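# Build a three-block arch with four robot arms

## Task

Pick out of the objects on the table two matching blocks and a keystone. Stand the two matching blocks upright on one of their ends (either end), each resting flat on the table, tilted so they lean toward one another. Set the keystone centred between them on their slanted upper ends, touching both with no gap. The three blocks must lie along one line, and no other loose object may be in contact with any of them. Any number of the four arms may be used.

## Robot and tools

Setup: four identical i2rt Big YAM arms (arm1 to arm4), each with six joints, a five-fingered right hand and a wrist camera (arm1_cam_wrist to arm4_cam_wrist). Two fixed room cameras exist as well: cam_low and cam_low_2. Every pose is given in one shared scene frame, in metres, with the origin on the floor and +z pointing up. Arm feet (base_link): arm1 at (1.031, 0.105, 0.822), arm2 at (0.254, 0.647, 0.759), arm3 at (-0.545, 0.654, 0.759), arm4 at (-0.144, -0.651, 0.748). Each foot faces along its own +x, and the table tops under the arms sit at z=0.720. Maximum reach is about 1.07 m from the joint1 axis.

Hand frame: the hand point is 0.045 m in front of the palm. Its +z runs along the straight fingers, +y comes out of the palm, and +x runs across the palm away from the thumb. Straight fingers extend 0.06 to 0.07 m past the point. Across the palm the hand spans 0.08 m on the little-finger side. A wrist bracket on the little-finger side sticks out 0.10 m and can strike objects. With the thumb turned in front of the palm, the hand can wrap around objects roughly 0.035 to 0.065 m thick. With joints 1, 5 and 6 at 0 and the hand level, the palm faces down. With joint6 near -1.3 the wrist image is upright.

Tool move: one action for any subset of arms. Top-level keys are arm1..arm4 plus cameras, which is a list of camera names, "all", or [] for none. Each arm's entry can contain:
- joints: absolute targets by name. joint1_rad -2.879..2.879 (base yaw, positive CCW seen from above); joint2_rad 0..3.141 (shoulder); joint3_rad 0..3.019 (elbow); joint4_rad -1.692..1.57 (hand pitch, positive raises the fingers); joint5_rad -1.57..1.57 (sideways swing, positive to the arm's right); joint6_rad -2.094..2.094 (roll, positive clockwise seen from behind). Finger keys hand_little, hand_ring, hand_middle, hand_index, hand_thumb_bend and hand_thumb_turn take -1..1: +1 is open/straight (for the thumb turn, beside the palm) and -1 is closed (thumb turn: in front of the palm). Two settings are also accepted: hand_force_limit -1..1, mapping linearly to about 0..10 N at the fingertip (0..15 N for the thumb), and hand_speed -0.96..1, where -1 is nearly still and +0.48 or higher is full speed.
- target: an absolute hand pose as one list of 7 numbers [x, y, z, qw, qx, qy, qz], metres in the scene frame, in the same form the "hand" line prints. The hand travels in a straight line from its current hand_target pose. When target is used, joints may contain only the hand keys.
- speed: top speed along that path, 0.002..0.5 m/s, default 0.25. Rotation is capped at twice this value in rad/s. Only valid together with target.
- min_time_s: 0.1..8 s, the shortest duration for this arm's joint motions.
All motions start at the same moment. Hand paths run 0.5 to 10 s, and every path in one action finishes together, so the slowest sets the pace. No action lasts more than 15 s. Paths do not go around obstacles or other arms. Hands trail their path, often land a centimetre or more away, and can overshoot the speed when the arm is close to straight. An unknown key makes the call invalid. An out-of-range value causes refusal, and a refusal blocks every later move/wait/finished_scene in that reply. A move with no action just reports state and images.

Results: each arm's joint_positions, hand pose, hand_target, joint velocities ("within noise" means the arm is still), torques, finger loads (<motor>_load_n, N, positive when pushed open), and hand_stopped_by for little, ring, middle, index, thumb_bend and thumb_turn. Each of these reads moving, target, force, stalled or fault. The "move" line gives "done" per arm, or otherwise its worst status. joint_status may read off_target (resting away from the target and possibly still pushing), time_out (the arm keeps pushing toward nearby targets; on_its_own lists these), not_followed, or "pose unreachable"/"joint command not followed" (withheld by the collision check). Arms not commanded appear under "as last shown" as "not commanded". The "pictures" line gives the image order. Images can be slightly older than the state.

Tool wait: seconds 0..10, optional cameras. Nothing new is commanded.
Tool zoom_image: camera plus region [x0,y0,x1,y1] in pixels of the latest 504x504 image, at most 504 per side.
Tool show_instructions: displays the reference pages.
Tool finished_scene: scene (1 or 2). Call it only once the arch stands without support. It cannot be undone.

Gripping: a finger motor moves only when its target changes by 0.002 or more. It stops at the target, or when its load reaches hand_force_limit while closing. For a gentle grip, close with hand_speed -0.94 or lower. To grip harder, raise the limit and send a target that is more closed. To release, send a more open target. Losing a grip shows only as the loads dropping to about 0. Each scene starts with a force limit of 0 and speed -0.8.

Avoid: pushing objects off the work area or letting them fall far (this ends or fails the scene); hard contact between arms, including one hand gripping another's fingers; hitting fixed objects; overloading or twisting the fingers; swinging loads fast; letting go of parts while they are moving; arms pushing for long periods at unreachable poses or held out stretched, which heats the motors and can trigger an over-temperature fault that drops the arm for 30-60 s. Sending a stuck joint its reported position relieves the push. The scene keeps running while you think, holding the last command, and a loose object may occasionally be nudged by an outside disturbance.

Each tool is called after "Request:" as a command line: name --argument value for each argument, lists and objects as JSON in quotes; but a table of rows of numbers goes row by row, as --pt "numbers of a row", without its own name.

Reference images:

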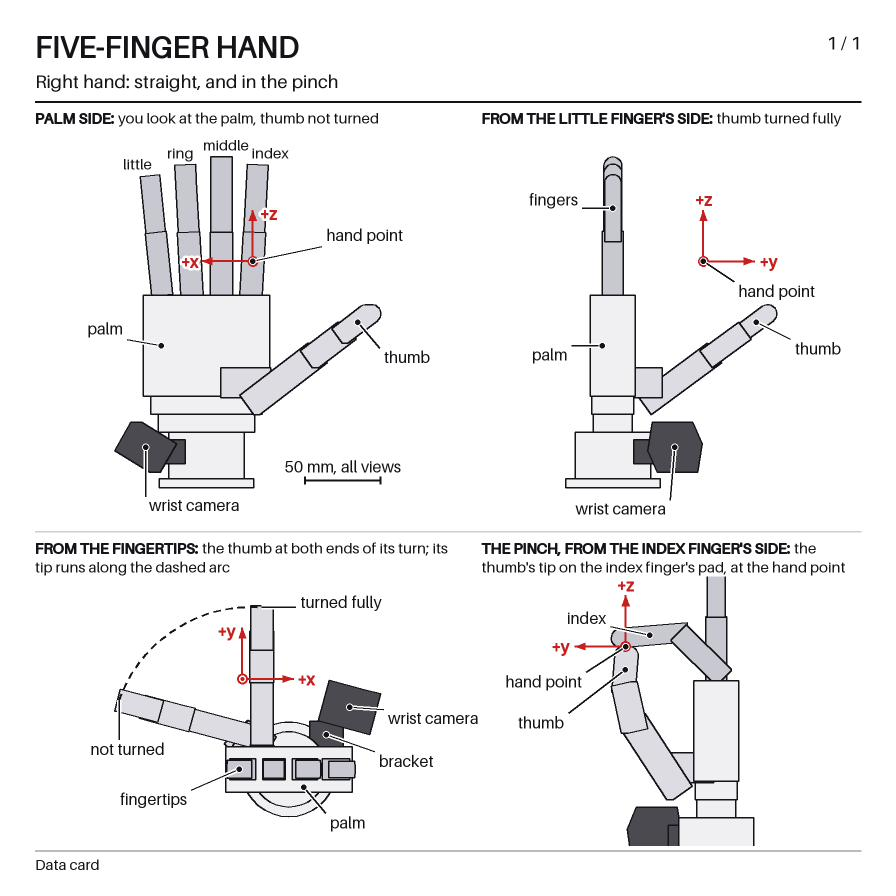

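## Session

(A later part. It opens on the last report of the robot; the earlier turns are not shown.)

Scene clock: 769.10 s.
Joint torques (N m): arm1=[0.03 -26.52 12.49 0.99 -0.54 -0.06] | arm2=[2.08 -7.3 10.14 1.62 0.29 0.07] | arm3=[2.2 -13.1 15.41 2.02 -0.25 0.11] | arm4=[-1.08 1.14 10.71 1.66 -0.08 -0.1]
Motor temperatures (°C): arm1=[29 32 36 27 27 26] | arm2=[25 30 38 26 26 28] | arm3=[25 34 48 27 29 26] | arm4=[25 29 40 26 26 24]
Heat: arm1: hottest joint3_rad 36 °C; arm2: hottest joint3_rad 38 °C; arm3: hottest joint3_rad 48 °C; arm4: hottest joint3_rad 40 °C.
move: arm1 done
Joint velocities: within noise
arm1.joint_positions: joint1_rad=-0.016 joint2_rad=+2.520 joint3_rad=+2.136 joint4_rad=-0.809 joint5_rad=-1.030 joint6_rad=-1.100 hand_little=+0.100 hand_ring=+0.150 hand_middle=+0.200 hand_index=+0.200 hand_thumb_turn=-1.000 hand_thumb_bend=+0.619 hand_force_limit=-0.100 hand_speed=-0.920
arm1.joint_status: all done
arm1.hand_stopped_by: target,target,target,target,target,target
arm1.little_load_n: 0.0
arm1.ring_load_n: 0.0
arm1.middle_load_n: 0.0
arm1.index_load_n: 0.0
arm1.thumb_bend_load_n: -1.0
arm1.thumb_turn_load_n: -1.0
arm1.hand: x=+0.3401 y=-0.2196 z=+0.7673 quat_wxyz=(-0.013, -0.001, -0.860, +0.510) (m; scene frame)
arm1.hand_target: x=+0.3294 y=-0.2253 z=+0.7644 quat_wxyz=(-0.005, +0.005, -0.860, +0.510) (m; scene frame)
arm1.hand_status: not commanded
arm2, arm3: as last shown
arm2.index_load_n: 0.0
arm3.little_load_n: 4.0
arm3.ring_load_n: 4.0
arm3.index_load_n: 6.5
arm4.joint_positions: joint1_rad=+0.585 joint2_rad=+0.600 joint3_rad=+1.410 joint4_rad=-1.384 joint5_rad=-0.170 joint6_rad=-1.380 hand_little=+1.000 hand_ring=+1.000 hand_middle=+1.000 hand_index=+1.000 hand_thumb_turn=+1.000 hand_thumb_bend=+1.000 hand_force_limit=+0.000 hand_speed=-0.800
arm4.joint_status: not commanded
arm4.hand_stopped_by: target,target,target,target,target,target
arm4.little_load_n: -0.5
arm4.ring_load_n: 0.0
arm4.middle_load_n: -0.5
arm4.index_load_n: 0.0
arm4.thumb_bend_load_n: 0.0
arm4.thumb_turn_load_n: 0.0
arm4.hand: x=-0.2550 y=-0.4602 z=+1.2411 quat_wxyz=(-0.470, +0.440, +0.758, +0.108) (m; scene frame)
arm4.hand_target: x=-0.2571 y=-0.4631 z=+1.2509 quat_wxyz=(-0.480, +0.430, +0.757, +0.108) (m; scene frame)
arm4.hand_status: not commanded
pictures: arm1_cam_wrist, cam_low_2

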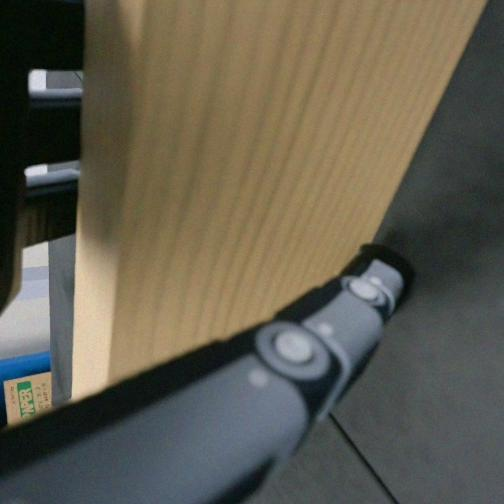

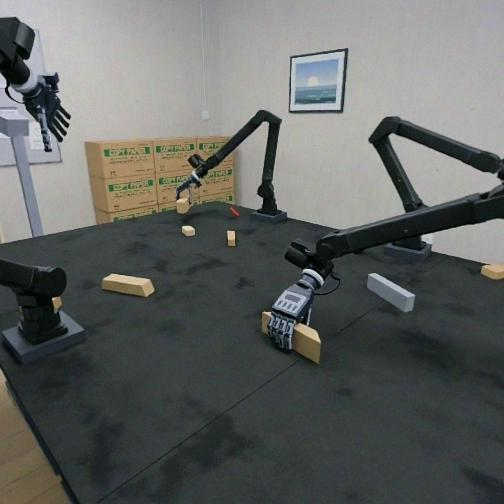

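Request:
move --arm1 '{"target": [0.335, -0.226, 0.79, 0.0064, -0.0051, 0.8613, -0.5103], "speed": 0.03, "joints": {"hand_speed": -0.6, "hand_thumb_bend": 1.0}}' --cameras '[]'

Request:
move --arm1 '{"joints": {"hand_speed": -0.5, "hand_thumb_turn": 1.0}}' --cameras '["cam_low_2", "arm1_cam_wrist"]'

Request:
zoom_image --camera "cam_low_2" --region '[230, 230, 370, 370]'

Scene clock: 788.33 s.
Joint torques (N m): arm1=[-0.44 -30.45 10.25 0.51 -0.49 -0.05] | arm2=[2.55 -7.18 9.92 1.59 0.27 0.11] | arm3=[1.85 -13.39 15.38 1.89 -0.25 0.11] | arm4=[-1.08 1.14 10.73 1.65 -0.08 -0.1]
Motor temperatures (°C): arm1=[29 33 37 27 26 26] | arm2=[25 30 38 26 26 28] | arm3=[25 34 49 27 29 26] | arm4=[25 29 40 26 26 24]
Heat: arm1: hottest joint3_rad 37 °C; arm2: hottest joint3_rad 38 °C; arm3: hottest joint3_rad 49 °C; arm4: hottest joint3_rad 40 °C.
move: arm1 off_target
Joint velocities: within noise
arm1.joint_positions: joint1_rad=-0.008 joint2_rad=+2.514 joint3_rad=+2.140 joint4_rad=-0.823 joint5_rad=-1.031 joint6_rad=-1.100 hand_little=+0.100 hand_ring=+0.150 hand_middle=+0.200 hand_index=+0.200 hand_thumb_turn=-1.000 hand_thumb_bend=+0.999 hand_force_limit=-0.100 hand_speed=-0.600
arm1.joint_status: all done
arm1.hand_stopped_by: target,target,target,target,target,target
arm1.little_load_n: 0.0
arm1.ring_load_n: 0.0
arm1.middle_load_n: 0.0
arm1.index_load_n: 0.0
arm1.thumb_bend_load_n: -1.5
arm1.thumb_turn_load_n: -1.5
arm1.hand: x=+0.3434 y=-0.2254 z=+0.7728 quat_wxyz=(-0.017, +0.001, -0.860, +0.510) (m; scene frame)
arm1.hand_target: x=+0.3354 y=-0.2259 z=+0.7900 quat_wxyz=(-0.006, +0.005, -0.860, +0.510) (m; scene frame)
arm1.hand_status: off_target (0.019 m and 1.3 deg from the pose sent, 0.024 m and 1.1 deg at the start)
arm2, arm3, arm4: as last shown
arm3.little_load_n: 4.5
arm3.ring_load_n: 3.5
arm4.little_load_n: 0.0
arm4.middle_load_n: 0.0
pictures: none
No camera images: "cameras" was empty.

Scene clock: 790.90 s.
Joint torques (N m): arm1=[-0.38 -30.33 10.22 0.72 -0.71 -0.03] | arm2=[1.73 -7.12 10.1 1.51 0.29 0.09] | arm3=[1.85 -13.51 15.36 1.95 -0.25 0.12] | arm4=[-1.14 1.14 10.7 1.63 -0.08 -0.1]
Motor temperatures (°C): arm1=[29 33 37 27 26 26] | arm2=[25 30 38 26 26 28] | arm3=[25 34 49 27 29 26] | arm4=[25 29 40 26 26 24]
Heat: arm1: hottest joint3_rad 37 °C; arm2: hottest joint3_rad 38 °C; arm3: hottest joint3_rad 49 °C; arm4: hottest joint3_rad 40 °C.
move: arm1 done
Joint velocities: within noise
arm1.joint_positions: joint1_rad=-0.008 joint2_rad=+2.513 joint3_rad=+2.140 joint4_rad=-0.828 joint5_rad=-1.025 joint6_rad=-1.100 hand_little=+0.100 hand_ring=+0.150 hand_middle=+0.200 hand_index=+0.200 hand_thumb_turn=+1.000 hand_thumb_bend=+0.999 hand_force_limit=-0.100 hand_speed=-0.500
arm1.joint_status: all done
arm1.hand_stopped_by: target,target,target,target,target,target
arm1.little_load_n: 0.0
arm1.ring_load_n: 0.0
arm1.middle_load_n: 0.0
arm1.index_load_n: 0.0
arm1.thumb_bend_load_n: 0.0
arm1.thumb_turn_load_n: -0.5
arm1.hand: x=+0.3438 y=-0.2245 z=+0.7725 quat_wxyz=(-0.018, +0.000, -0.862, +0.507) (m; scene frame)
arm1.hand_target: x=+0.3353 y=-0.2259 z=+0.7900 quat_wxyz=(-0.006, +0.005, -0.860, +0.510) (m; scene frame)
arm1.hand_status: not commanded
arm2, arm4: as last shown
arm3.joint_positions: joint1_rad=-1.147 joint2_rad=+1.461 joint3_rad=+0.743 joint4_rad=+0.061 joint5_rad=-0.203 joint6_rad=-0.120 hand_little=-0.123 hand_ring=-0.058 hand_middle=-0.020 hand_index=-0.039 hand_thumb_turn=-1.000 hand_thumb_bend=+0.786 hand_force_limit=+0.150 hand_speed=-0.900
arm3.joint_status: not commanded
arm3.hand_stopped_by: force,force,force,force,target,target
arm3.little_load_n: 4.5
arm3.ring_load_n: 3.5
arm3.middle_load_n: 4.0
arm3.index_load_n: 6.5
arm3.thumb_bend_load_n: 18.5
arm3.thumb_turn_load_n: 9.5
arm3.hand: x=-0.9303 y=+0.3276 z=+0.8190 quat_wxyz=(+0.160, -0.333, -0.827, +0.424) (m; scene frame)
arm3.hand_target: x=-0.9537 y=+0.3044 z=+0.8712 quat_wxyz=(+0.182, -0.316, -0.806, +0.466) (m; scene frame)
arm3.hand_status: not commanded
pictures: arm1_cam_wrist, cam_low_2

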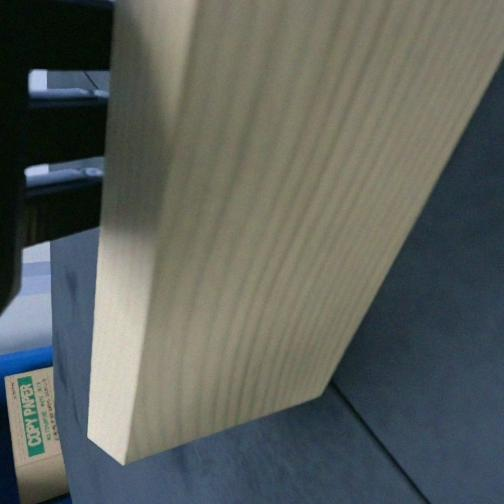

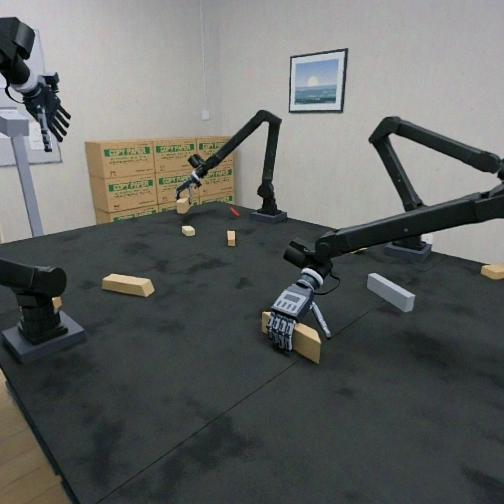

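Scaled by 3.600 from the camera's 504x504 image, which has a finer 720x720 frame.

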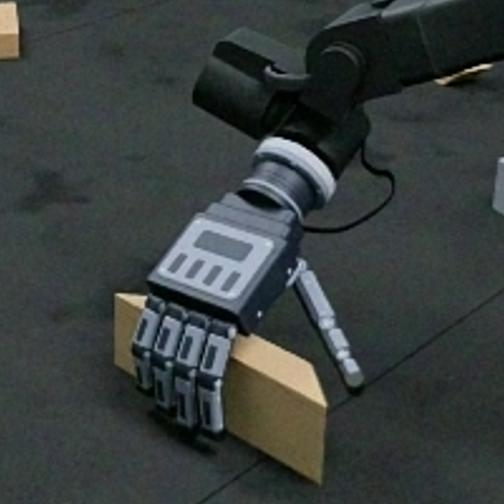

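Request:
move --arm1 '{"target": [0.335, -0.226, 0.812, 0.0064, -0.0051, 0.8613, -0.5103], "speed": 0.05}' --cameras '["cam_low_2"]'

Request:
zoom_image --camera "cam_low_2" --region '[230, 230, 370, 370]'

Scene clock: 796.67 s.
Joint torques (N m): arm1=[-0.44 -31.97 10.88 0.69 -0.72 -0.04] | arm2=[2.2 -7.3 10.06 1.35 0.31 0.07] | arm3=[1.67 -13.57 15.32 1.95 -0.24 0.11] | arm4=[-1.2 1.08 10.7 1.65 -0.08 -0.1]
Motor temperatures (°C): arm1=[29 33 37 27 26 26] | arm2=[25 30 38 26 26 28] | arm3=[25 34 49 27 29 26] | arm4=[25 29 40 26 26 24]
Heat: arm1: hottest joint3_rad 37 °C; arm2: hottest joint3_rad 38 °C; arm3: hottest joint3_rad 49 °C; arm4: hottest joint3_rad 40 °C.
move: arm1 off_target
Joint velocities: within noise
arm1.joint_positions: joint1_rad=-0.008 joint2_rad=+2.505 joint3_rad=+2.140 joint4_rad=-0.864 joint5_rad=-1.025 joint6_rad=-1.100 hand_little=+0.100 hand_ring=+0.150 hand_middle=+0.200 hand_index=+0.200 hand_thumb_turn=+1.000 hand_thumb_bend=+0.999 hand_force_limit=-0.100 hand_speed=-0.500
arm1.joint_status: not commanded
arm1.hand_stopped_by: target,target,target,target,target,target
arm1.little_load_n: 0.0
arm1.ring_load_n: 0.0
arm1.middle_load_n: 0.0
arm1.index_load_n: 0.0
arm1.thumb_bend_load_n: -0.5
arm1.thumb_turn_load_n: 0.0
arm1.hand: x=+0.3499 y=-0.2229 z=+0.7774 quat_wxyz=(-0.029, -0.007, -0.863, +0.504) (m; scene frame)
arm1.hand_target: x=+0.3361 y=-0.2256 z=+0.8119 quat_wxyz=(-0.006, +0.005, -0.860, +0.510) (m; scene frame)
arm1.hand_status: off_target (0.038 m and 3.1 deg from the pose sent, 0.041 m and 1.5 deg at the start)
arm2, arm3, arm4: as last shown
pictures: cam_low_2

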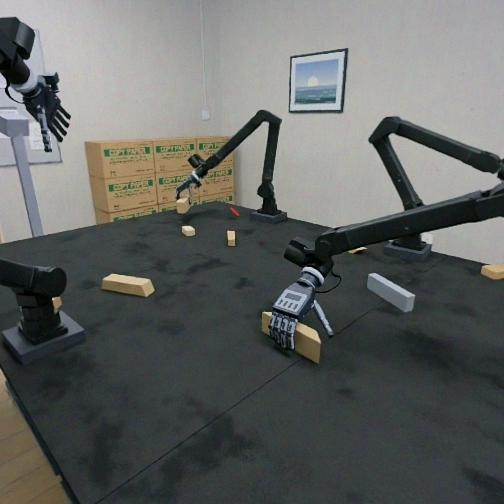

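Scaled by 3.600 from the camera's 504x504 image, which has a finer 720x720 frame.

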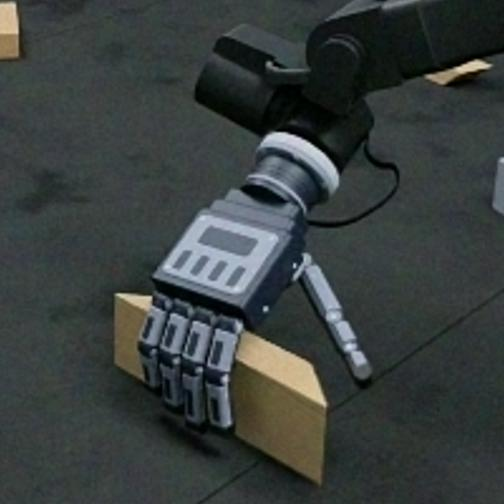

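Request:
move --arm1 '{"target": [0.325, -0.226, 0.838, 0.0164, 0.0, 0.8610, -0.5083], "speed": 0.06}' --cameras '["cam_low_2"]'

Request:
zoom_image --camera "cam_low_2" --region '[230, 230, 370, 370]'

Scene clock: 802.70 s.
Joint torques (N m): arm1=[-0.73 -29.92 13.78 0.55 -0.86 -0.1] | arm2=[2.43 -7.59 10.11 1.73 0.26 0.11] | arm3=[2.02 -13.1 15.3 1.95 -0.25 0.13] | arm4=[-1.08 1.14 10.7 1.65 -0.08 -0.11]
Motor temperatures (°C): arm1=[29 33 37 27 26 26] | arm2=[25 30 38 26 26 28] | arm3=[25 34 49 27 29 26] | arm4=[25 28 40 26 26 24]
Heat: arm1: hottest joint3_rad 37 °C; arm2: hottest joint3_rad 38 °C; arm3: hottest joint3_rad 49 °C; arm4: hottest joint3_rad 40 °C.
move: arm1 off_target
Joint velocities: within noise
arm1.joint_positions: joint1_rad=-0.008 joint2_rad=+2.505 joint3_rad=+2.230 joint4_rad=-0.987 joint5_rad=-1.025 joint6_rad=-1.100 hand_little=+0.100 hand_ring=+0.150 hand_middle=+0.200 hand_index=+0.200 hand_thumb_turn=+1.000 hand_thumb_bend=+0.999 hand_force_limit=-0.100 hand_speed=-0.500
arm1.joint_status: not commanded
arm1.hand_stopped_by: target,target,target,target,target,target
arm1.little_load_n: 0.0
arm1.ring_load_n: 0.0
arm1.middle_load_n: 0.0
arm1.index_load_n: 0.0
arm1.thumb_bend_load_n: 0.0
arm1.thumb_turn_load_n: -0.5
arm1.hand: x=+0.3467 y=-0.2239 z=+0.8097 quat_wxyz=(-0.043, -0.015, -0.864, +0.501) (m; scene frame)
arm1.hand_target: x=+0.3270 y=-0.2252 z=+0.8384 quat_wxyz=(-0.016, +0.000, -0.861, +0.508) (m; scene frame)
arm1.hand_status: off_target (0.036 m and 3.7 deg from the pose sent, 0.065 m and 1.8 deg at the start)
arm2, arm3, arm4: as last shown
arm3.little_load_n: 4.0
pictures: cam_low_2

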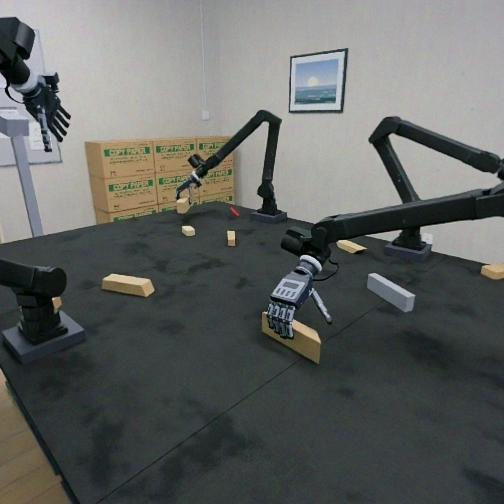

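Scaled by 3.600 from the camera's 504x504 image, which has a finer 720x720 frame.

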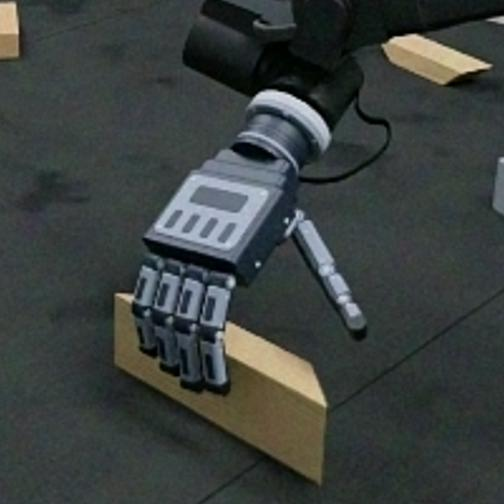

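Request:
move --arm1 '{"target": [0.325, -0.150, 0.838, 0.0164, 0.0, 0.8610, -0.5083], "speed": 0.05}' --cameras '["cam_low_2", "arm1_cam_wrist"]'

Request:
zoom_image --camera "cam_low_2" --region '[230, 230, 370, 370]'

Scene clock: 810.03 s.
Joint torques (N m): arm1=[-0.56 -30.86 12 0.36 -0.9 -0.21] | arm2=[2.26 -7.36 10.14 1.46 0.27 0.12] | arm3=[1.9 -13.27 15.41 1.98 -0.26 0.12] | arm4=[-1.2 1.14 10.71 1.65 -0.08 -0.11]
Motor temperatures (°C): arm1=[29 33 38 27 26 26] | arm2=[25 30 38 26 26 28] | arm3=[25 34 49 27 29 26] | arm4=[25 28 40 26 26 24]
Heat: arm1: hottest joint3_rad 38 °C; arm2: hottest joint3_rad 38 °C; arm3: hottest joint3_rad 49 °C; arm4: hottest joint3_rad 40 °C.
move: arm1 off_target
Joint velocities: within noise
arm1.joint_positions: joint1_rad=-0.108 joint2_rad=+2.505 joint3_rad=+2.231 joint4_rad=-1.146 joint5_rad=-1.053 joint6_rad=-1.275 hand_little=+0.100 hand_ring=+0.150 hand_middle=+0.200 hand_index=+0.200 hand_thumb_turn=+1.000 hand_thumb_bend=+0.999 hand_force_limit=-0.100 hand_speed=-0.500
arm1.joint_status: not commanded
arm1.hand_stopped_by: target,target,target,target,target,target
arm1.little_load_n: 0.0
arm1.ring_load_n: 0.0
arm1.middle_load_n: 0.0
arm1.index_load_n: 0.0
arm1.thumb_bend_load_n: 0.0
arm1.thumb_turn_load_n: 0.0
arm1.hand: x=+0.3425 y=-0.1492 z=+0.8086 quat_wxyz=(-0.045, -0.020, -0.863, +0.503) (m; scene frame)
arm1.hand_target: x=+0.3264 y=-0.1496 z=+0.8383 quat_wxyz=(-0.016, +0.000, -0.861, +0.508) (m; scene frame)
arm1.hand_status: off_target (0.034 m and 4.0 deg from the pose sent, 0.082 m and 3.7 deg at the start)
arm2.joint_positions: joint1_rad=+1.508 joint2_rad=+0.974 joint3_rad=+0.656 joint4_rad=-0.119 joint5_rad=+0.256 joint6_rad=+0.100 hand_little=+1.000 hand_ring=+1.000 hand_middle=+1.000 hand_index=+1.000 hand_thumb_turn=-1.000 hand_thumb_bend=+0.950 hand_force_limit=+0.150 hand_speed=-0.300
arm2.joint_status: not commanded
arm2.hand_stopped_by: target,target,target,target,target,target
arm2.little_load_n: 0.0
arm2.ring_load_n: 0.0
arm2.middle_load_n: 0.0
arm2.index_load_n: 0.0
arm2.thumb_bend_load_n: 0.0
arm2.thumb_turn_load_n: 0.0
arm2.hand: x=+0.7048 y=+0.6562 z=+0.9532 quat_wxyz=(-0.337, +0.528, -0.655, +0.423) (m; scene frame)
arm2.hand_target: x=+0.7002 y=+0.6600 z=+0.9500 quat_wxyz=(-0.337, +0.529, -0.657, +0.418) (m; scene frame)
arm2.hand_status: not commanded
arm3, arm4: as last shown
pictures: arm1_cam_wrist, cam_low_2

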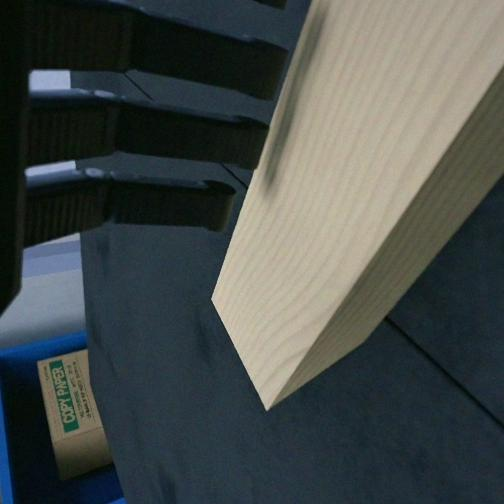

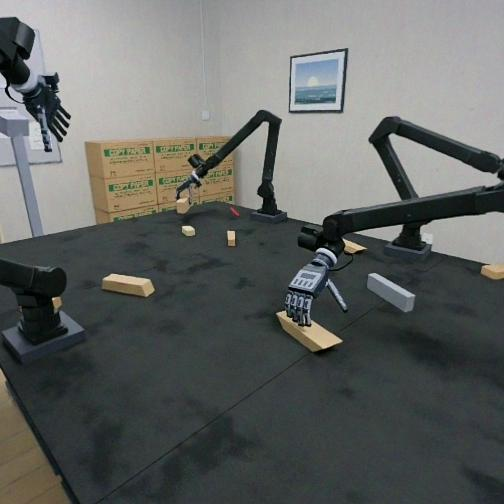

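Scaled by 3.600 from the camera's 504x504 image, which has a finer 720x720 frame.

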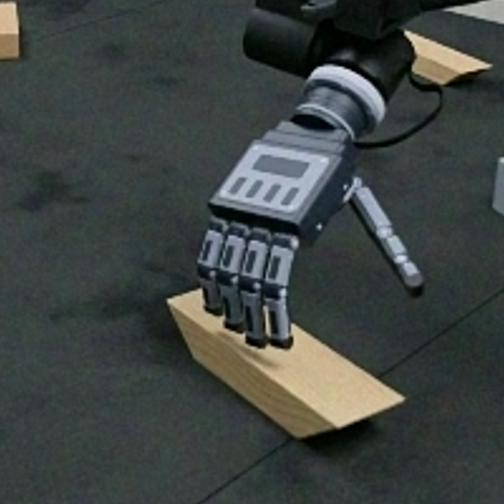

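Request:
move --arm1 '{"target": [0.42, -0.10, 1.05, 0.0064, -0.0051, 0.8613, -0.5103], "speed": 0.2}' --arm2 '{"target": [0.64, 0.60, 0.97, 0.3367, -0.5288, 0.6572, -0.4184], "speed": 0.1}' --cameras '["arm2_cam_wrist"]'

Scene clock: 827.23 s.
Joint torques (N m): arm1=[-1.03 -25.23 8.23 0.4 -0.86 -0.22] | arm2=[1.32 -4.54 10.61 1.57 -0.04 -0.12] | arm3=[1.85 -13.57 15.36 1.96 -0.25 0.11] | arm4=[-1.14 1.14 10.7 1.66 -0.08 -0.1]
Motor temperatures (°C): arm1=[29 33 38 27 26 26] | arm2=[25 30 38 26 26 28] | arm3=[25 34 49 27 29 26] | arm4=[25 28 40 26 26 24]
Heat: arm1: hottest joint3_rad 38 °C; arm2: hottest joint3_rad 38 °C; arm3: hottest joint3_rad 49 °C; arm4: hottest joint3_rad 40 °C.
move: arm1 done; arm2 done
Joint velocities: within noise
arm1.joint_positions: joint1_rad=-0.154 joint2_rad=+2.070 joint3_rad=+2.090 joint4_rad=-1.449 joint5_rad=-1.064 joint6_rad=-1.382 hand_little=+0.100 hand_ring=+0.150 hand_middle=+0.200 hand_index=+0.200 hand_thumb_turn=+1.000 hand_thumb_bend=+0.999 hand_force_limit=-0.100 hand_speed=-0.500
arm1.joint_status: not commanded
arm1.hand_stopped_by: target,target,target,target,target,target
arm1.little_load_n: 0.0
arm1.ring_load_n: 0.0
arm1.middle_load_n: 0.0
arm1.index_load_n: 0.0
arm1.thumb_bend_load_n: 0.0
arm1.thumb_turn_load_n: 0.0
arm1.hand: x=+0.4191 y=-0.1070 z=+1.0472 quat_wxyz=(-0.011, +0.004, -0.860, +0.509) (m; scene frame)
arm1.hand_target: x=+0.4201 y=-0.1002 z=+1.0500 quat_wxyz=(-0.006, +0.005, -0.860, +0.510) (m; scene frame)
arm1.hand_status: done (0.008 m and 0.5 deg from the pose sent, 0.258 m and 5.3 deg at the start)
arm2.joint_positions: joint1_rad=+1.286 joint2_rad=+0.755 joint3_rad=+0.604 joint4_rad=-0.273 joint5_rad=+0.046 joint6_rad=+0.018 hand_little=+1.000 hand_ring=+1.000 hand_middle=+1.000 hand_index=+1.000 hand_thumb_turn=-1.000 hand_thumb_bend=+0.950 hand_force_limit=+0.150 hand_speed=-0.300
arm2.joint_status: not commanded
arm2.hand_stopped_by: target,target,target,target,target,target
arm2.little_load_n: 0.0
arm2.ring_load_n: 0.0
arm2.middle_load_n: 0.0
arm2.index_load_n: 0.0
arm2.thumb_bend_load_n: 0.0
arm2.thumb_turn_load_n: 0.0
arm2.hand: x=+0.6450 y=+0.6025 z=+0.9739 quat_wxyz=(-0.342, +0.526, -0.657, +0.419) (m; scene frame)
arm2.hand_target: x=+0.6401 y=+0.6001 z=+0.9699 quat_wxyz=(-0.337, +0.529, -0.657, +0.418) (m; scene frame)
arm2.hand_status: done (0.007 m and 0.7 deg from the pose sent, 0.087 m and 0.6 deg at the start)
arm3, arm4: as last shown
arm3.thumb_bend_load_n: 18.0
arm4.ring_load_n: -0.5
pictures: arm2_cam_wrist

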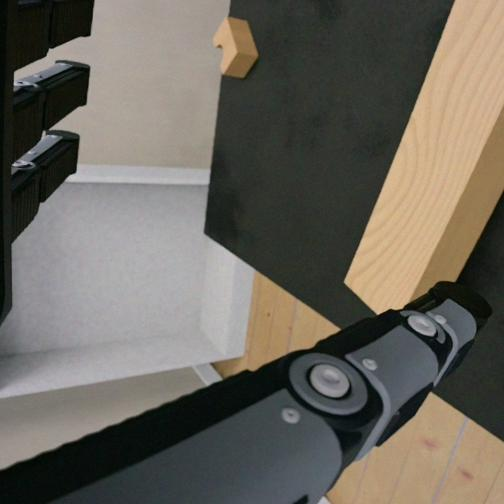

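Request:
move --arm1 '{"joints": {"joint1_rad": -0.039, "joint2_rad": 0.894, "joint3_rad": 1.378, "joint4_rad": -0.594, "joint5_rad": 0.102, "joint6_rad": -1.312, "hand_little": 1.0, "hand_ring": 1.0, "hand_middle": 1.0, "hand_index": 1.0}, "min_time_s": 5}' --arm2 '{"target": [0.765, 0.597, 0.86, 0.3444, -0.5409, 0.6471, -0.4119], "speed": 0.1}' --arm3 '{"target": [-0.90, 0.35, 1.05, 0.1826, -0.3162, -0.8066, 0.4656], "speed": 0.08}' --cameras '["arm1_cam_wrist", "arm2_cam_wrist", "arm3_cam_wrist"]'

Scene clock: 877.97 s.
Joint torques (N m): arm1=[0.5 -5.42 8.29 2.78 0.02 0.07] | arm2=[2.55 -8.41 13.27 2.67 0.02 -0.09] | arm3=[0.09 -9.11 18.93 2 -0.36 0.04] | arm4=[-1.2 1.2 10.7 1.62 -0.08 -0.11]
Motor temperatures (°C): arm1=[29 33 35 27 26 26] | arm2=[25 29 39 26 26 28] | arm3=[25 34 49 27 29 26] | arm4=[25 28 40 26 26 24]
Heat: arm1: hottest joint3_rad 35 °C; arm2: hottest joint3_rad 39 °C; arm3: hottest joint3_rad 49 °C; arm4: hottest joint3_rad 40 °C.
move: arm1 done; arm2 off_target; arm3 off_target
Joint velocities: within noise
arm1.joint_positions: joint1_rad=-0.050 joint2_rad=+0.899 joint3_rad=+1.391 joint4_rad=-0.609 joint5_rad=+0.100 joint6_rad=-1.327 hand_little=+1.000 hand_ring=+1.000 hand_middle=+1.000 hand_index=+1.000 hand_thumb_turn=+1.000 hand_thumb_bend=+0.999 hand_force_limit=-0.100 hand_speed=-0.500
arm1.joint_status: all done
arm1.hand_stopped_by: target,target,target,target,target,target
arm1.little_load_n: 0.0
arm1.ring_load_n: 0.0
arm1.middle_load_n: 0.0
arm1.index_load_n: 0.0
arm1.thumb_bend_load_n: 0.0
arm1.thumb_turn_load_n: 0.0
arm1.hand: x=+0.6002 y=+0.0827 z=+1.4004 quat_wxyz=(+0.658, -0.044, -0.743, +0.114) (m; scene frame)
arm1.hand_target: x=+0.6006 y=+0.0775 z=+1.3980 quat_wxyz=(+0.659, -0.046, -0.740, +0.123) (m; scene frame)
arm1.hand_status: not commanded
arm2.joint_positions: joint1_rad=+1.302 joint2_rad=+1.309 joint3_rad=+0.587 joint4_rad=+0.241 joint5_rad=+0.041 joint6_rad=+0.015 hand_little=+1.000 hand_ring=+1.000 hand_middle=+1.000 hand_index=+1.000 hand_thumb_turn=-1.000 hand_thumb_bend=+0.950 hand_force_limit=+0.150 hand_speed=-0.300
arm2.joint_status: not commanded
arm2.hand_stopped_by: target,target,target,target,target,target
arm2.little_load_n: 0.0
arm2.ring_load_n: 0.0
arm2.middle_load_n: 0.0
arm2.index_load_n: -0.5
arm2.thumb_bend_load_n: 0.0
arm2.thumb_turn_load_n: 0.0
arm2.hand: x=+0.7400 y=+0.5963 z=+0.8401 quat_wxyz=(-0.329, +0.543, -0.663, +0.397) (m; scene frame)
arm2.hand_target: x=+0.7631 y=+0.5972 z=+0.8608 quat_wxyz=(-0.344, +0.541, -0.647, +0.412) (m; scene frame)
arm2.hand_status: off_target (0.032 m and 3.0 deg from the pose sent, 0.166 m and 2.2 deg at the start)
arm3.joint_positions: joint1_rad=-1.151 joint2_rad=+1.080 joint3_rad=+0.918 joint4_rad=-0.506 joint5_rad=-0.223 joint6_rad=-0.128 hand_little=-0.123 hand_ring=-0.058 hand_middle=-0.020 hand_index=-0.039 hand_thumb_turn=-1.000 hand_thumb_bend=+0.786 hand_force_limit=+0.150 hand_speed=-0.900
arm3.joint_status: not commanded
arm3.hand_stopped_by: force,force,force,force,target,target
arm3.little_load_n: 4.5
arm3.ring_load_n: 3.5
arm3.middle_load_n: 4.0
arm3.index_load_n: 6.5
arm3.thumb_bend_load_n: 18.5
arm3.thumb_turn_load_n: 9.5
arm3.hand: x=-0.8783 y=+0.3587 z=+0.9888 quat_wxyz=(+0.152, -0.329, -0.830, +0.423) (m; scene frame)
arm3.hand_target: x=-0.8961 y=+0.3525 z=+1.0495 quat_wxyz=(+0.183, -0.316, -0.806, +0.465) (m; scene frame)
arm3.hand_status: off_target (0.066 m and 6.8 deg from the pose sent, 0.234 m and 6.2 deg at the start)
arm4: as last shown
arm4.ring_load_n: 0.0
arm4.thumb_bend_load_n: -0.5
pictures: arm1_cam_wrist, arm2_cam_wrist, arm3_cam_wrist

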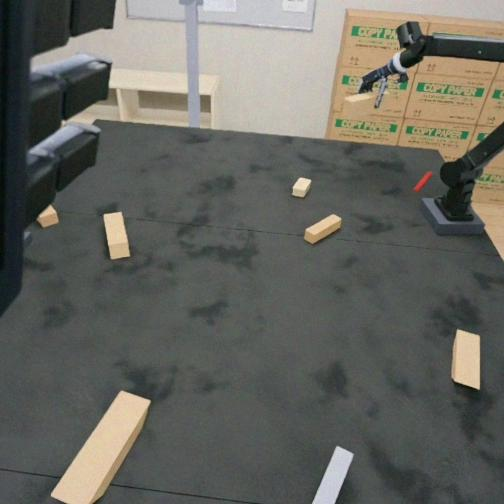

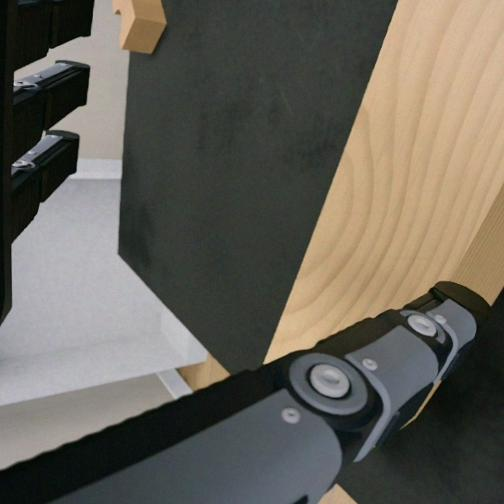

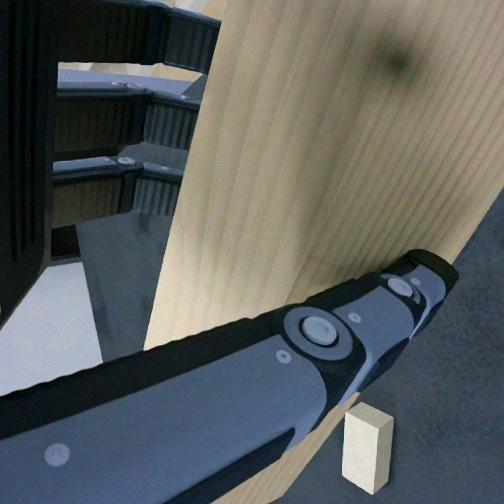

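Request:
move --arm2 '{"target": [0.768, 0.597, 0.82, 0.3444, -0.5409, 0.6471, -0.4119], "speed": 0.06, "joints": {"hand_speed": -0.5, "hand_thumb_bend": 1.0}}' --arm3 '{"joints": {"joint1_rad": -0.4, "joint6_rad": -0.7}, "min_time_s": 6}' --cameras '["arm1_cam_wrist", "arm2_cam_wrist", "cam_low"]'

Scene clock: 899.97 s.
Joint torques (N m): arm1=[0.5 -5.48 8.28 2.78 0.02 0.07] | arm2=[1.79 -9.52 9.5 2.76 -0.04 -0.15] | arm3=[1.96 -9.11 18.92 1.92 -0.19 -0.14] | arm4=[-1.14 1.14 10.7 1.62 -0.08 -0.11]
Motor temperatures (°C): arm1=[29 32 34 27 26 26] | arm2=[25 29 40 26 26 28] | arm3=[25 34 50 27 29 26] | arm4=[25 28 40 26 26 24]
Heat: arm1: hottest joint3_rad 34 °C; arm2: hottest joint3_rad 40 °C; arm3: hottest joint3_rad 50 °C; arm4: hottest joint3_rad 40 °C.
move: arm2 moving; arm3 done
Joint velocities: arm1=[within noise] | arm2=[within noise] | arm3=[0.093 0.005 -0.002 -0.007 -0.051 -0.066] | arm4=[within noise]
arm1: as last shown
arm1.hand_target: x=+0.6006 y=+0.0774 z=+1.3980 quat_wxyz=(+0.659, -0.046, -0.740, +0.123) (m; scene frame)
arm2.joint_positions: joint1_rad=+1.302 joint2_rad=+1.422 joint3_rad=+0.587 joint4_rad=+0.389 joint5_rad=+0.041 joint6_rad=+0.015 hand_little=+1.000 hand_ring=+1.000 hand_middle=+1.000 hand_index=+1.000 hand_thumb_turn=-1.000 hand_thumb_bend=+1.000 hand_force_limit=+0.150 hand_speed=-0.500
arm2.joint_status: all done
arm2.hand_stopped_by: target,target,target,target,target,target
arm2.little_load_n: 0.0
arm2.ring_load_n: 0.0
arm2.middle_load_n: 0.0
arm2.index_load_n: 0.0
arm2.thumb_bend_load_n: 0.0
arm2.thumb_turn_load_n: 0.0
arm2.hand: x=+0.7591 y=+0.5938 z=+0.8183 quat_wxyz=(-0.340, +0.537, -0.656, +0.408) (m; scene frame)
arm2.hand_target: x=+0.7677 y=+0.5970 z=+0.8201 quat_wxyz=(-0.344, +0.541, -0.647, +0.412) (m; scene frame)
arm2.hand_status: moving (0.010 m and 1.3 deg from the pose sent, 0.034 m and 3.0 deg at the start)
arm3.joint_positions: joint1_rad=-0.418 joint2_rad=+1.080 joint3_rad=+0.918 joint4_rad=-0.506 joint5_rad=-0.226 joint6_rad=-0.673 hand_little=-0.123 hand_ring=-0.058 hand_middle=-0.020 hand_index=-0.039 hand_thumb_turn=-1.000 hand_thumb_bend=+0.786 hand_force_limit=+0.150 hand_speed=-0.900
arm3.joint_status: all done
arm3.hand_stopped_by: force,force,force,force,target,target
arm3.little_load_n: 4.5
arm3.ring_load_n: 3.5
arm3.middle_load_n: 4.5
arm3.index_load_n: 7.0
arm3.thumb_bend_load_n: 18.0
arm3.thumb_turn_load_n: 10.0
arm3.hand: x=-0.6290 y=+0.2138 z=+0.9783 quat_wxyz=(+0.111, +0.233, -0.864, +0.431) (m; scene frame)
arm3.hand_target: x=-0.6261 y=+0.1934 z=+1.0393 quat_wxyz=(+0.138, +0.253, -0.831, +0.476) (m; scene frame)
arm3.hand_status: not commanded
arm4.joint_positions: joint1_rad=+0.585 joint2_rad=+0.600 joint3_rad=+1.410 joint4_rad=-1.384 joint5_rad=-0.170 joint6_rad=-1.380 hand_little=+1.000 hand_ring=+1.000 hand_middle=+1.000 hand_index=+1.000 hand_thumb_turn=+1.000 hand_thumb_bend=+1.000 hand_force_limit=+0.000 hand_speed=-0.800
arm4.joint_status: not commanded
arm4.hand_stopped_by: target,target,target,target,target,target
arm4.little_load_n: 0.0
arm4.ring_load_n: 0.0
arm4.middle_load_n: 0.0
arm4.index_load_n: 0.0
arm4.thumb_bend_load_n: 0.0
arm4.thumb_turn_load_n: 0.0
arm4.hand: x=-0.2550 y=-0.4602 z=+1.2411 quat_wxyz=(-0.470, +0.440, +0.758, +0.108) (m; scene frame)
arm4.hand_target: x=-0.2571 y=-0.4631 z=+1.2509 quat_wxyz=(-0.480, +0.430, +0.757, +0.108) (m; scene frame)
arm4.hand_status: not commanded
pictures: arm1_cam_wrist, arm2_cam_wrist, cam_low

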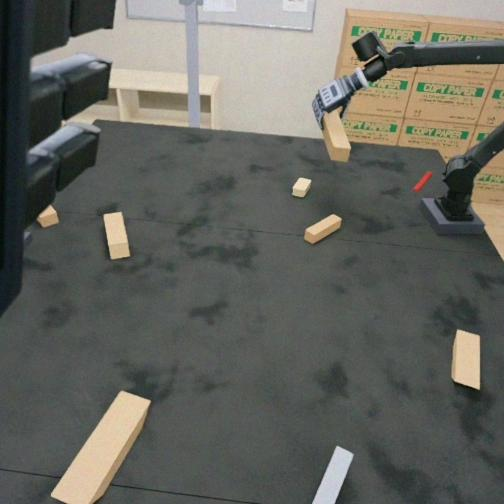

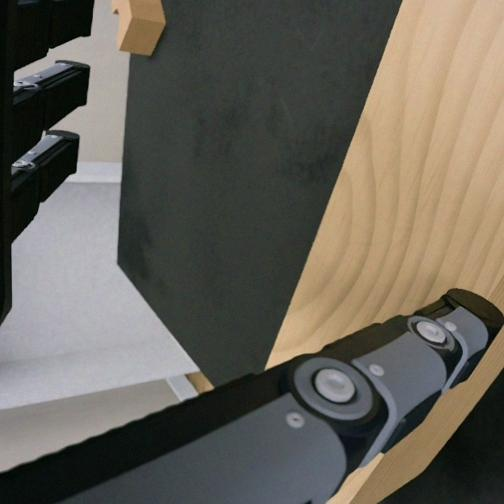

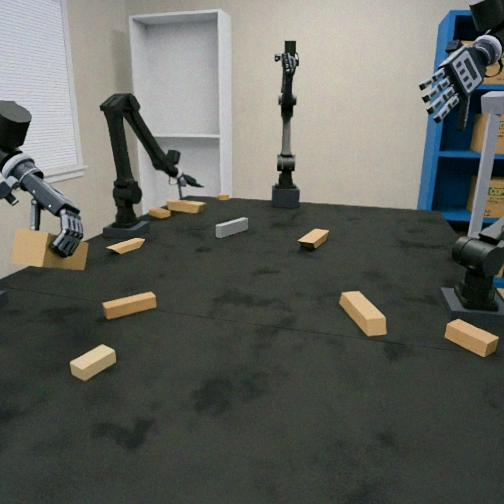

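Request:
move --arm2 '{"target": [0.755, 0.598, 0.81, 0.3444, -0.5409, 0.6471, -0.4119], "speed": 0.05}' --arm3 '{"joints": {"joint1_rad": 0.25, "joint6_rad": -1.3}, "min_time_s": 6}' --cameras '["arm1_cam_wrist", "arm2_cam_wrist", "cam_low"]'

Scene clock: 912.00 s.
Joint torques (N m): arm1=[0.5 -5.42 8.29 2.78 0.02 0.07] | arm2=[2.02 -9.76 7.24 2.66 0.03 -0.11] | arm3=[2.02 -9.17 18.84 2.03 -0.08 -0.25] | arm4=[-1.08 1.14 10.7 1.65 -0.08 -0.1]
Motor temperatures (°C): arm1=[29 31 34 28 26 26] | arm2=[25 29 39 26 26 28] | arm3=[25 34 51 27 29 26] | arm4=[25 28 40 26 26 24]
Heat: arm1: hottest joint3_rad 34 °C; arm2: hottest joint3_rad 39 °C; arm3: hottest joint3_rad 51 °C; arm4: hottest joint3_rad 40 °C.
move: arm2 moving; arm3 done
Joint velocities: within noise
arm1, arm4: as last shown
arm2.joint_positions: joint1_rad=+1.302 joint2_rad=+1.422 joint3_rad=+0.566 joint4_rad=+0.429 joint5_rad=+0.038 joint6_rad=+0.014 hand_little=+1.000 hand_ring=+1.000 hand_middle=+1.000 hand_index=+1.000 hand_thumb_turn=-1.000 hand_thumb_bend=+1.000 hand_force_limit=+0.150 hand_speed=-0.500
arm2.joint_status: not commanded
arm2.hand_stopped_by: target,target,target,target,target,target
arm2.little_load_n: 0.0
arm2.ring_load_n: -0.5
arm2.middle_load_n: 0.0
arm2.index_load_n: 0.0
arm2.thumb_bend_load_n: 0.0
arm2.thumb_turn_load_n: 0.0
arm2.hand: x=+0.7561 y=+0.5947 z=+0.8170 quat_wxyz=(-0.346, +0.534, -0.651, +0.413) (m; scene frame)
arm2.hand_target: x=+0.7548 y=+0.5980 z=+0.8101 quat_wxyz=(-0.344, +0.541, -0.647, +0.412) (m; scene frame)
arm2.hand_status: moving (0.008 m and 0.9 deg from the pose sent, 0.010 m and 1.3 deg at the start)
arm3.joint_positions: joint1_rad=+0.239 joint2_rad=+1.080 joint3_rad=+0.918 joint4_rad=-0.508 joint5_rad=-0.229 joint6_rad=-1.267 hand_little=-0.123 hand_ring=-0.058 hand_middle=-0.020 hand_index=-0.039 hand_thumb_turn=-0.999 hand_thumb_bend=+0.786 hand_force_limit=+0.150 hand_speed=-0.900
arm3.joint_status: all done
arm3.hand_stopped_by: force,force,force,force,target,target
arm3.little_load_n: 3.5
arm3.ring_load_n: 3.5
arm3.middle_load_n: 4.5
arm3.index_load_n: 7.5
arm3.thumb_bend_load_n: 18.0
arm3.thumb_turn_load_n: 10.5
arm3.hand: x=-0.3657 y=+0.2231 z=+0.9841 quat_wxyz=(+0.094, +0.697, -0.566, +0.431) (m; scene frame)
arm3.hand_target: x=-0.3536 y=+0.2066 z=+1.0484 quat_wxyz=(+0.124, +0.693, -0.527, +0.476) (m; scene frame)
arm3.hand_status: not commanded
pictures: arm1_cam_wrist, arm2_cam_wrist, cam_low

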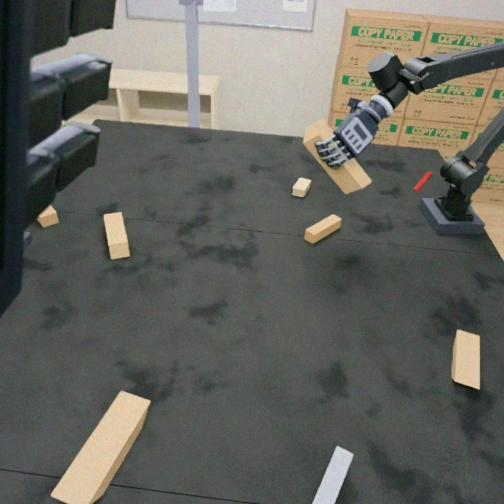

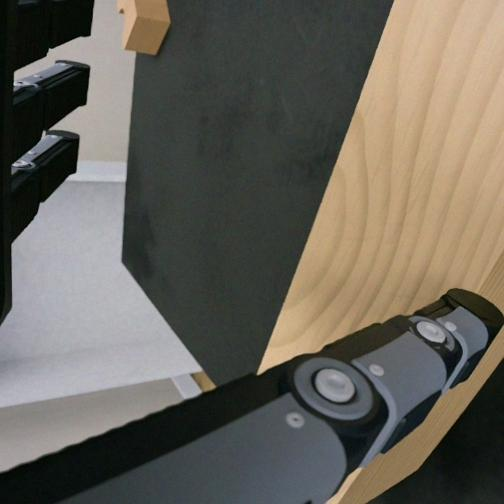

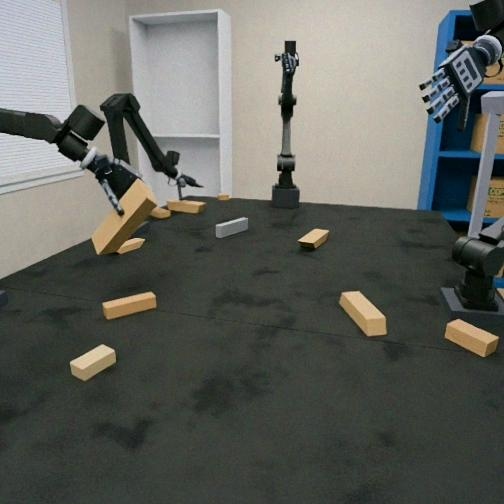

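Request:
move --arm2 '{"target": [0.756, 0.598, 0.772, 0.3444, -0.5409, 0.6471, -0.4119], "speed": 0.05}' --cameras '["arm2_cam_wrist"]'

Scene clock: 942.90 s.
Joint torques (N m): arm1=[0.5 -5.48 8.29 2.78 0.02 0.07] | arm2=[1.73 -10.05 6.24 2.66 -0.04 -0.14] | arm3=[2.37 -9.11 18.91 2.02 -0.1 -0.3] | arm4=[-1.2 1.08 10.69 1.66 -0.08 -0.1]
Motor temperatures (°C): arm1=[29 30 33 28 26 26] | arm2=[25 29 37 26 26 28] | arm3=[25 34 52 27 29 26] | arm4=[25 28 40 26 26 24]
Heat: arm1: hottest joint3_rad 33 °C; arm2: hottest joint3_rad 37 °C; arm3: hottest joint3_rad 52 °C; arm4: hottest joint3_rad 40 °C.
move: arm2 done
Joint velocities: within noise
arm1, arm3, arm4: as last shown
arm2.joint_positions: joint1_rad=+1.302 joint2_rad=+1.542 joint3_rad=+0.541 joint4_rad=+0.578 joint5_rad=+0.037 joint6_rad=+0.014 hand_little=+1.000 hand_ring=+1.000 hand_middle=+1.000 hand_index=+1.000 hand_thumb_turn=-1.000 hand_thumb_bend=+1.000 hand_force_limit=+0.150 hand_speed=-0.500
arm2.joint_status: not commanded
arm2.hand_stopped_by: target,target,target,target,target,target
arm2.little_load_n: 0.0
arm2.ring_load_n: 0.0
arm2.middle_load_n: 0.0
arm2.index_load_n: 0.0
arm2.thumb_bend_load_n: 0.0
arm2.thumb_turn_load_n: 0.0
arm2.hand: x=+0.7582 y=+0.5949 z=+0.7804 quat_wxyz=(-0.347, +0.534, -0.650, +0.414) (m; scene frame)
arm2.hand_target: x=+0.7558 y=+0.5980 z=+0.7721 quat_wxyz=(-0.344, +0.541, -0.647, +0.412) (m; scene frame)
arm2.hand_status: done (0.009 m and 1.0 deg from the pose sent, 0.045 m and 0.9 deg at the start)
arm3.joint_positions: joint1_rad=+0.239 joint2_rad=+1.080 joint3_rad=+0.918 joint4_rad=-0.508 joint5_rad=-0.229 joint6_rad=-1.272 hand_little=-0.123 hand_ring=-0.058 hand_middle=-0.020 hand_index=-0.039 hand_thumb_turn=-0.999 hand_thumb_bend=+0.786 hand_force_limit=+0.150 hand_speed=-0.900
arm3.thumb_turn_load_n: 11.0
arm3.hand: x=-0.3658 y=+0.2229 z=+0.9842 quat_wxyz=(+0.095, +0.698, -0.564, +0.430) (m; scene frame)
pictures: arm2_cam_wrist

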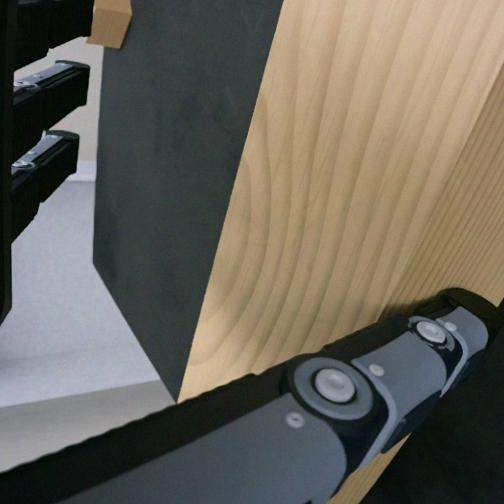

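Request:
move --arm2 '{"target": [0.757, 0.598, 0.750, 0.3444, -0.5409, 0.6471, -0.4119], "speed": 0.04}' --cameras '[]'

Request:
move --arm2 '{"joints": {"hand_speed": -0.9, "hand_force_limit": -0.5, "hand_thumb_bend": 0.93, "hand_little": -0.3, "hand_ring": -0.3, "hand_middle": -0.3, "hand_index": -0.3}}' --cameras '["arm2_cam_wrist"]'

Scene clock: 949.70 s.
Joint torques (N m): arm1=[0.5 -5.48 8.29 2.78 0.02 0.07] | arm2=[1.96 -10.7 5.59 2.67 0 -0.11] | arm3=[2.37 -9.11 18.92 2.03 -0.11 -0.32] | arm4=[-1.14 1.14 10.7 1.65 -0.08 -0.11]
Motor temperatures (°C): arm1=[29 30 33 28 26 26] | arm2=[25 29 36 26 26 28] | arm3=[25 34 52 27 29 26] | arm4=[25 28 40 26 26 24]
Heat: arm1: hottest joint3_rad 33 °C; arm2: hottest joint3_rad 36 °C; arm3: hottest joint3_rad 52 °C; arm4: hottest joint3_rad 40 °C.
move: arm2 done
Joint velocities: within noise
arm1, arm3, arm4: as last shown
arm2.joint_positions: joint1_rad=+1.302 joint2_rad=+1.620 joint3_rad=+0.535 joint4_rad=+0.663 joint5_rad=+0.037 joint6_rad=+0.013 hand_little=+1.000 hand_ring=+1.000 hand_middle=+1.000 hand_index=+1.000 hand_thumb_turn=-1.000 hand_thumb_bend=+1.000 hand_force_limit=+0.150 hand_speed=-0.500
arm2.joint_status: not commanded
arm2.hand_stopped_by: target,target,target,target,target,target
arm2.little_load_n: 0.0
arm2.ring_load_n: 0.0
arm2.middle_load_n: 0.0
arm2.index_load_n: 0.0
arm2.thumb_bend_load_n: 0.0
arm2.thumb_turn_load_n: 0.0
arm2.hand: x=+0.7600 y=+0.5950 z=+0.7588 quat_wxyz=(-0.347, +0.534, -0.650, +0.415) (m; scene frame)
arm2.hand_target: x=+0.7569 y=+0.5979 z=+0.7502 quat_wxyz=(-0.344, +0.541, -0.647, +0.412) (m; scene frame)
arm2.hand_status: done (0.010 m and 1.0 deg from the pose sent, 0.031 m and 1.0 deg at the start)
pictures: none
No camera images: "cameras" was empty.

Scene clock: 954.53 s.
Joint torques (N m): arm1=[0.5 -5.48 8.28 2.78 0.02 0.07] | arm2=[2.08 -10.7 5.9 2.61 0.02 -0.11] | arm3=[2.14 -9.47 18.91 2 -0.08 -0.31] | arm4=[-1.14 1.2 10.7 1.66 -0.08 -0.1]
Motor temperatures (°C): arm1=[29 30 33 28 26 26] | arm2=[25 29 36 26 26 28] | arm3=[25 34 52 27 29 26] | arm4=[25 28 40 26 26 24]
Heat: arm1: hottest joint3_rad 33 °C; arm2: hottest joint3_rad 36 °C; arm3: hottest joint3_rad 52 °C; arm4: hottest joint3_rad 40 °C.
move: arm2 off_target
Joint velocities: within noise
arm1, arm3, arm4: as last shown
arm2.joint_positions: joint1_rad=+1.302 joint2_rad=+1.621 joint3_rad=+0.529 joint4_rad=+0.664 joint5_rad=+0.036 joint6_rad=+0.012 hand_little=+0.041 hand_ring=+0.070 hand_middle=+0.089 hand_index=+0.098 hand_thumb_turn=-1.000 hand_thumb_bend=+0.932 hand_force_limit=-0.500 hand_speed=-0.900
arm2.joint_status: hand_little off_target (ended at +0.041, target -0.300); hand_ring off_target (ended at +0.070, target -0.300); hand_middle off_target (ended at +0.089, target -0.300); hand_index off_target (ended at +0.098, target -0.300); the others done
arm2.hand_stopped_by: force,force,force,force,target,target
arm2.little_load_n: 2.5
arm2.ring_load_n: 3.0
arm2.middle_load_n: 3.5
arm2.index_load_n: 1.0
arm2.thumb_bend_load_n: 7.5
arm2.thumb_turn_load_n: 2.0
arm2.hand: x=+0.7570 y=+0.5955 z=+0.7563 quat_wxyz=(-0.345, +0.536, -0.651, +0.413) (m; scene frame)
arm2.hand_target: x=+0.7568 y=+0.5979 z=+0.7501 quat_wxyz=(-0.344, +0.541, -0.647, +0.412) (m; scene frame)
arm2.hand_status: not commanded
arm3.index_load_n: 7.0
arm3.thumb_bend_load_n: 17.5
arm3.thumb_turn_load_n: 10.5
arm4.little_load_n: 0.5
pictures: arm2_cam_wrist

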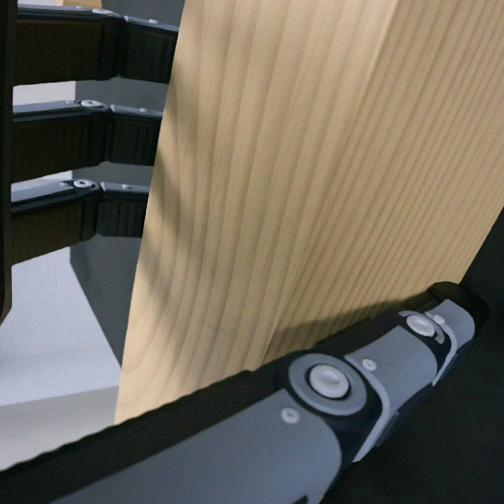

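Request:
move --arm2 '{"joints": {"hand_force_limit": 0.25, "hand_little": -0.4, "hand_ring": -0.4, "hand_middle": -0.4, "hand_index": -0.4, "hand_thumb_bend": 0.9}}' --cameras '[]'

Request:
move --arm2 '{"target": [0.757, 0.598, 0.83, 0.3444, -0.5409, 0.6471, -0.4119], "speed": 0.05}' --cameras '["arm2_cam_wrist"]'

Scene clock: 961.80 s.
Joint torques (N m): arm1=[0.5 -5.48 8.29 2.78 0.02 0.07] | arm2=[2.26 -10.93 5.85 2.51 0.04 -0.09] | arm3=[2.02 -9.52 18.85 2.02 -0.08 -0.29] | arm4=[-1.14 1.14 10.71 1.65 -0.08 -0.11]
Motor temperatures (°C): arm1=[29 30 33 28 25 26] | arm2=[25 30 35 26 26 28] | arm3=[25 34 53 27 29 26] | arm4=[25 28 40 26 26 24]
Heat: arm1: hottest joint3_rad 33 °C; arm2: hottest joint3_rad 35 °C; arm3: hottest joint3_rad 53 °C; arm4: hottest joint3_rad 40 °C.
move: arm2 off_target
Joint velocities: within noise
arm1, arm3, arm4: as last shown
arm2.joint_positions: joint1_rad=+1.302 joint2_rad=+1.621 joint3_rad=+0.529 joint4_rad=+0.666 joint5_rad=+0.036 joint6_rad=+0.012 hand_little=+0.007 hand_ring=+0.045 hand_middle=+0.072 hand_index=+0.072 hand_thumb_turn=-1.000 hand_thumb_bend=+0.935 hand_force_limit=+0.250 hand_speed=-0.900
arm2.joint_status: hand_little off_target (ended at +0.007, target -0.400); hand_ring off_target (ended at +0.045, target -0.400); hand_middle off_target (ended at +0.072, target -0.400); hand_index off_target (ended at +0.072, target -0.400); hand_thumb_bend off_target (ended at +0.935, target +0.900); the others done
arm2.hand_stopped_by: force,force,force,force,force,target
arm2.little_load_n: 6.5
arm2.ring_load_n: 5.5
arm2.middle_load_n: 2.5
arm2.index_load_n: 6.5
arm2.thumb_bend_load_n: 19.0
arm2.thumb_turn_load_n: 5.0
arm2.hand: x=+0.7573 y=+0.5955 z=+0.7568 quat_wxyz=(-0.346, +0.535, -0.650, +0.414) (m; scene frame)
arm2.hand_target: x=+0.7568 y=+0.5979 z=+0.7501 quat_wxyz=(-0.344, +0.541, -0.647, +0.412) (m; scene frame)
arm2.hand_status: not commanded
arm3.little_load_n: 4.0
arm3.index_load_n: 7.5
arm4.little_load_n: 0.0
arm4.index_load_n: -0.5
pictures: none
No camera images: "cameras" was empty.

Scene clock: 964.13 s.
Joint torques (N m): arm1=[0.44 -5.48 8.29 2.78 0.03 0.07] | arm2=[1.9 -13.45 12.36 2.18 0.11 -0.03] | arm3=[1.96 -9.35 18.85 2.1 -0.06 -0.31] | arm4=[-1.14 1.08 10.7 1.66 -0.08 -0.11]
Motor temperatures (°C): arm1=[29 30 33 28 25 26] | arm2=[25 30 35 26 26 28] | arm3=[25 34 53 27 29 26] | arm4=[25 28 40 26 26 24]
Heat: arm1: hottest joint3_rad 33 °C; arm2: hottest joint3_rad 35 °C; arm3: hottest joint3_rad 53 °C; arm4: hottest joint3_rad 40 °C.
move: arm2 off_target
Joint velocities: within noise
arm1, arm3, arm4: as last shown
arm2.joint_positions: joint1_rad=+1.302 joint2_rad=+1.415 joint3_rad=+0.529 joint4_rad=+0.360 joint5_rad=+0.036 joint6_rad=+0.009 hand_little=+0.007 hand_ring=+0.045 hand_middle=+0.072 hand_index=+0.072 hand_thumb_turn=-1.000 hand_thumb_bend=+0.935 hand_force_limit=+0.250 hand_speed=-0.900
arm2.joint_status: not commanded
arm2.hand_stopped_by: force,force,force,force,force,target
arm2.little_load_n: 5.0
arm2.ring_load_n: 4.5
arm2.middle_load_n: 2.5
arm2.index_load_n: 7.0
arm2.thumb_bend_load_n: 19.5
arm2.thumb_turn_load_n: 5.5
arm2.hand: x=+0.7271 y=+0.5995 z=+0.7887 quat_wxyz=(-0.317, +0.554, -0.668, +0.382) (m; scene frame)
arm2.hand_target: x=+0.7547 y=+0.5983 z=+0.8306 quat_wxyz=(-0.345, +0.541, -0.647, +0.412) (m; scene frame)
arm2.hand_status: off_target (0.051 m and 5.4 deg from the pose sent, 0.073 m and 0.8 deg at the start)
arm3.little_load_n: 3.5
arm3.index_load_n: 7.0
arm3.thumb_bend_load_n: 18.0
arm4.index_load_n: 0.0
pictures: arm2_cam_wrist

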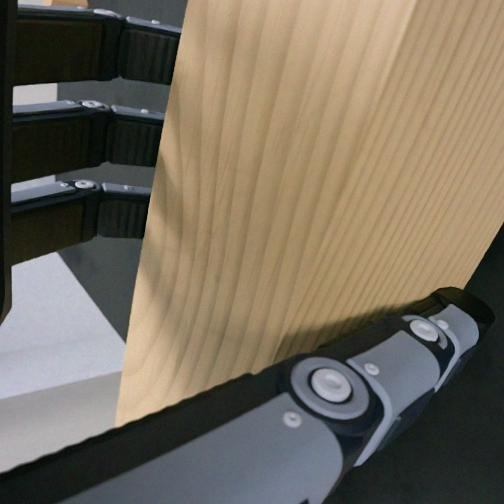

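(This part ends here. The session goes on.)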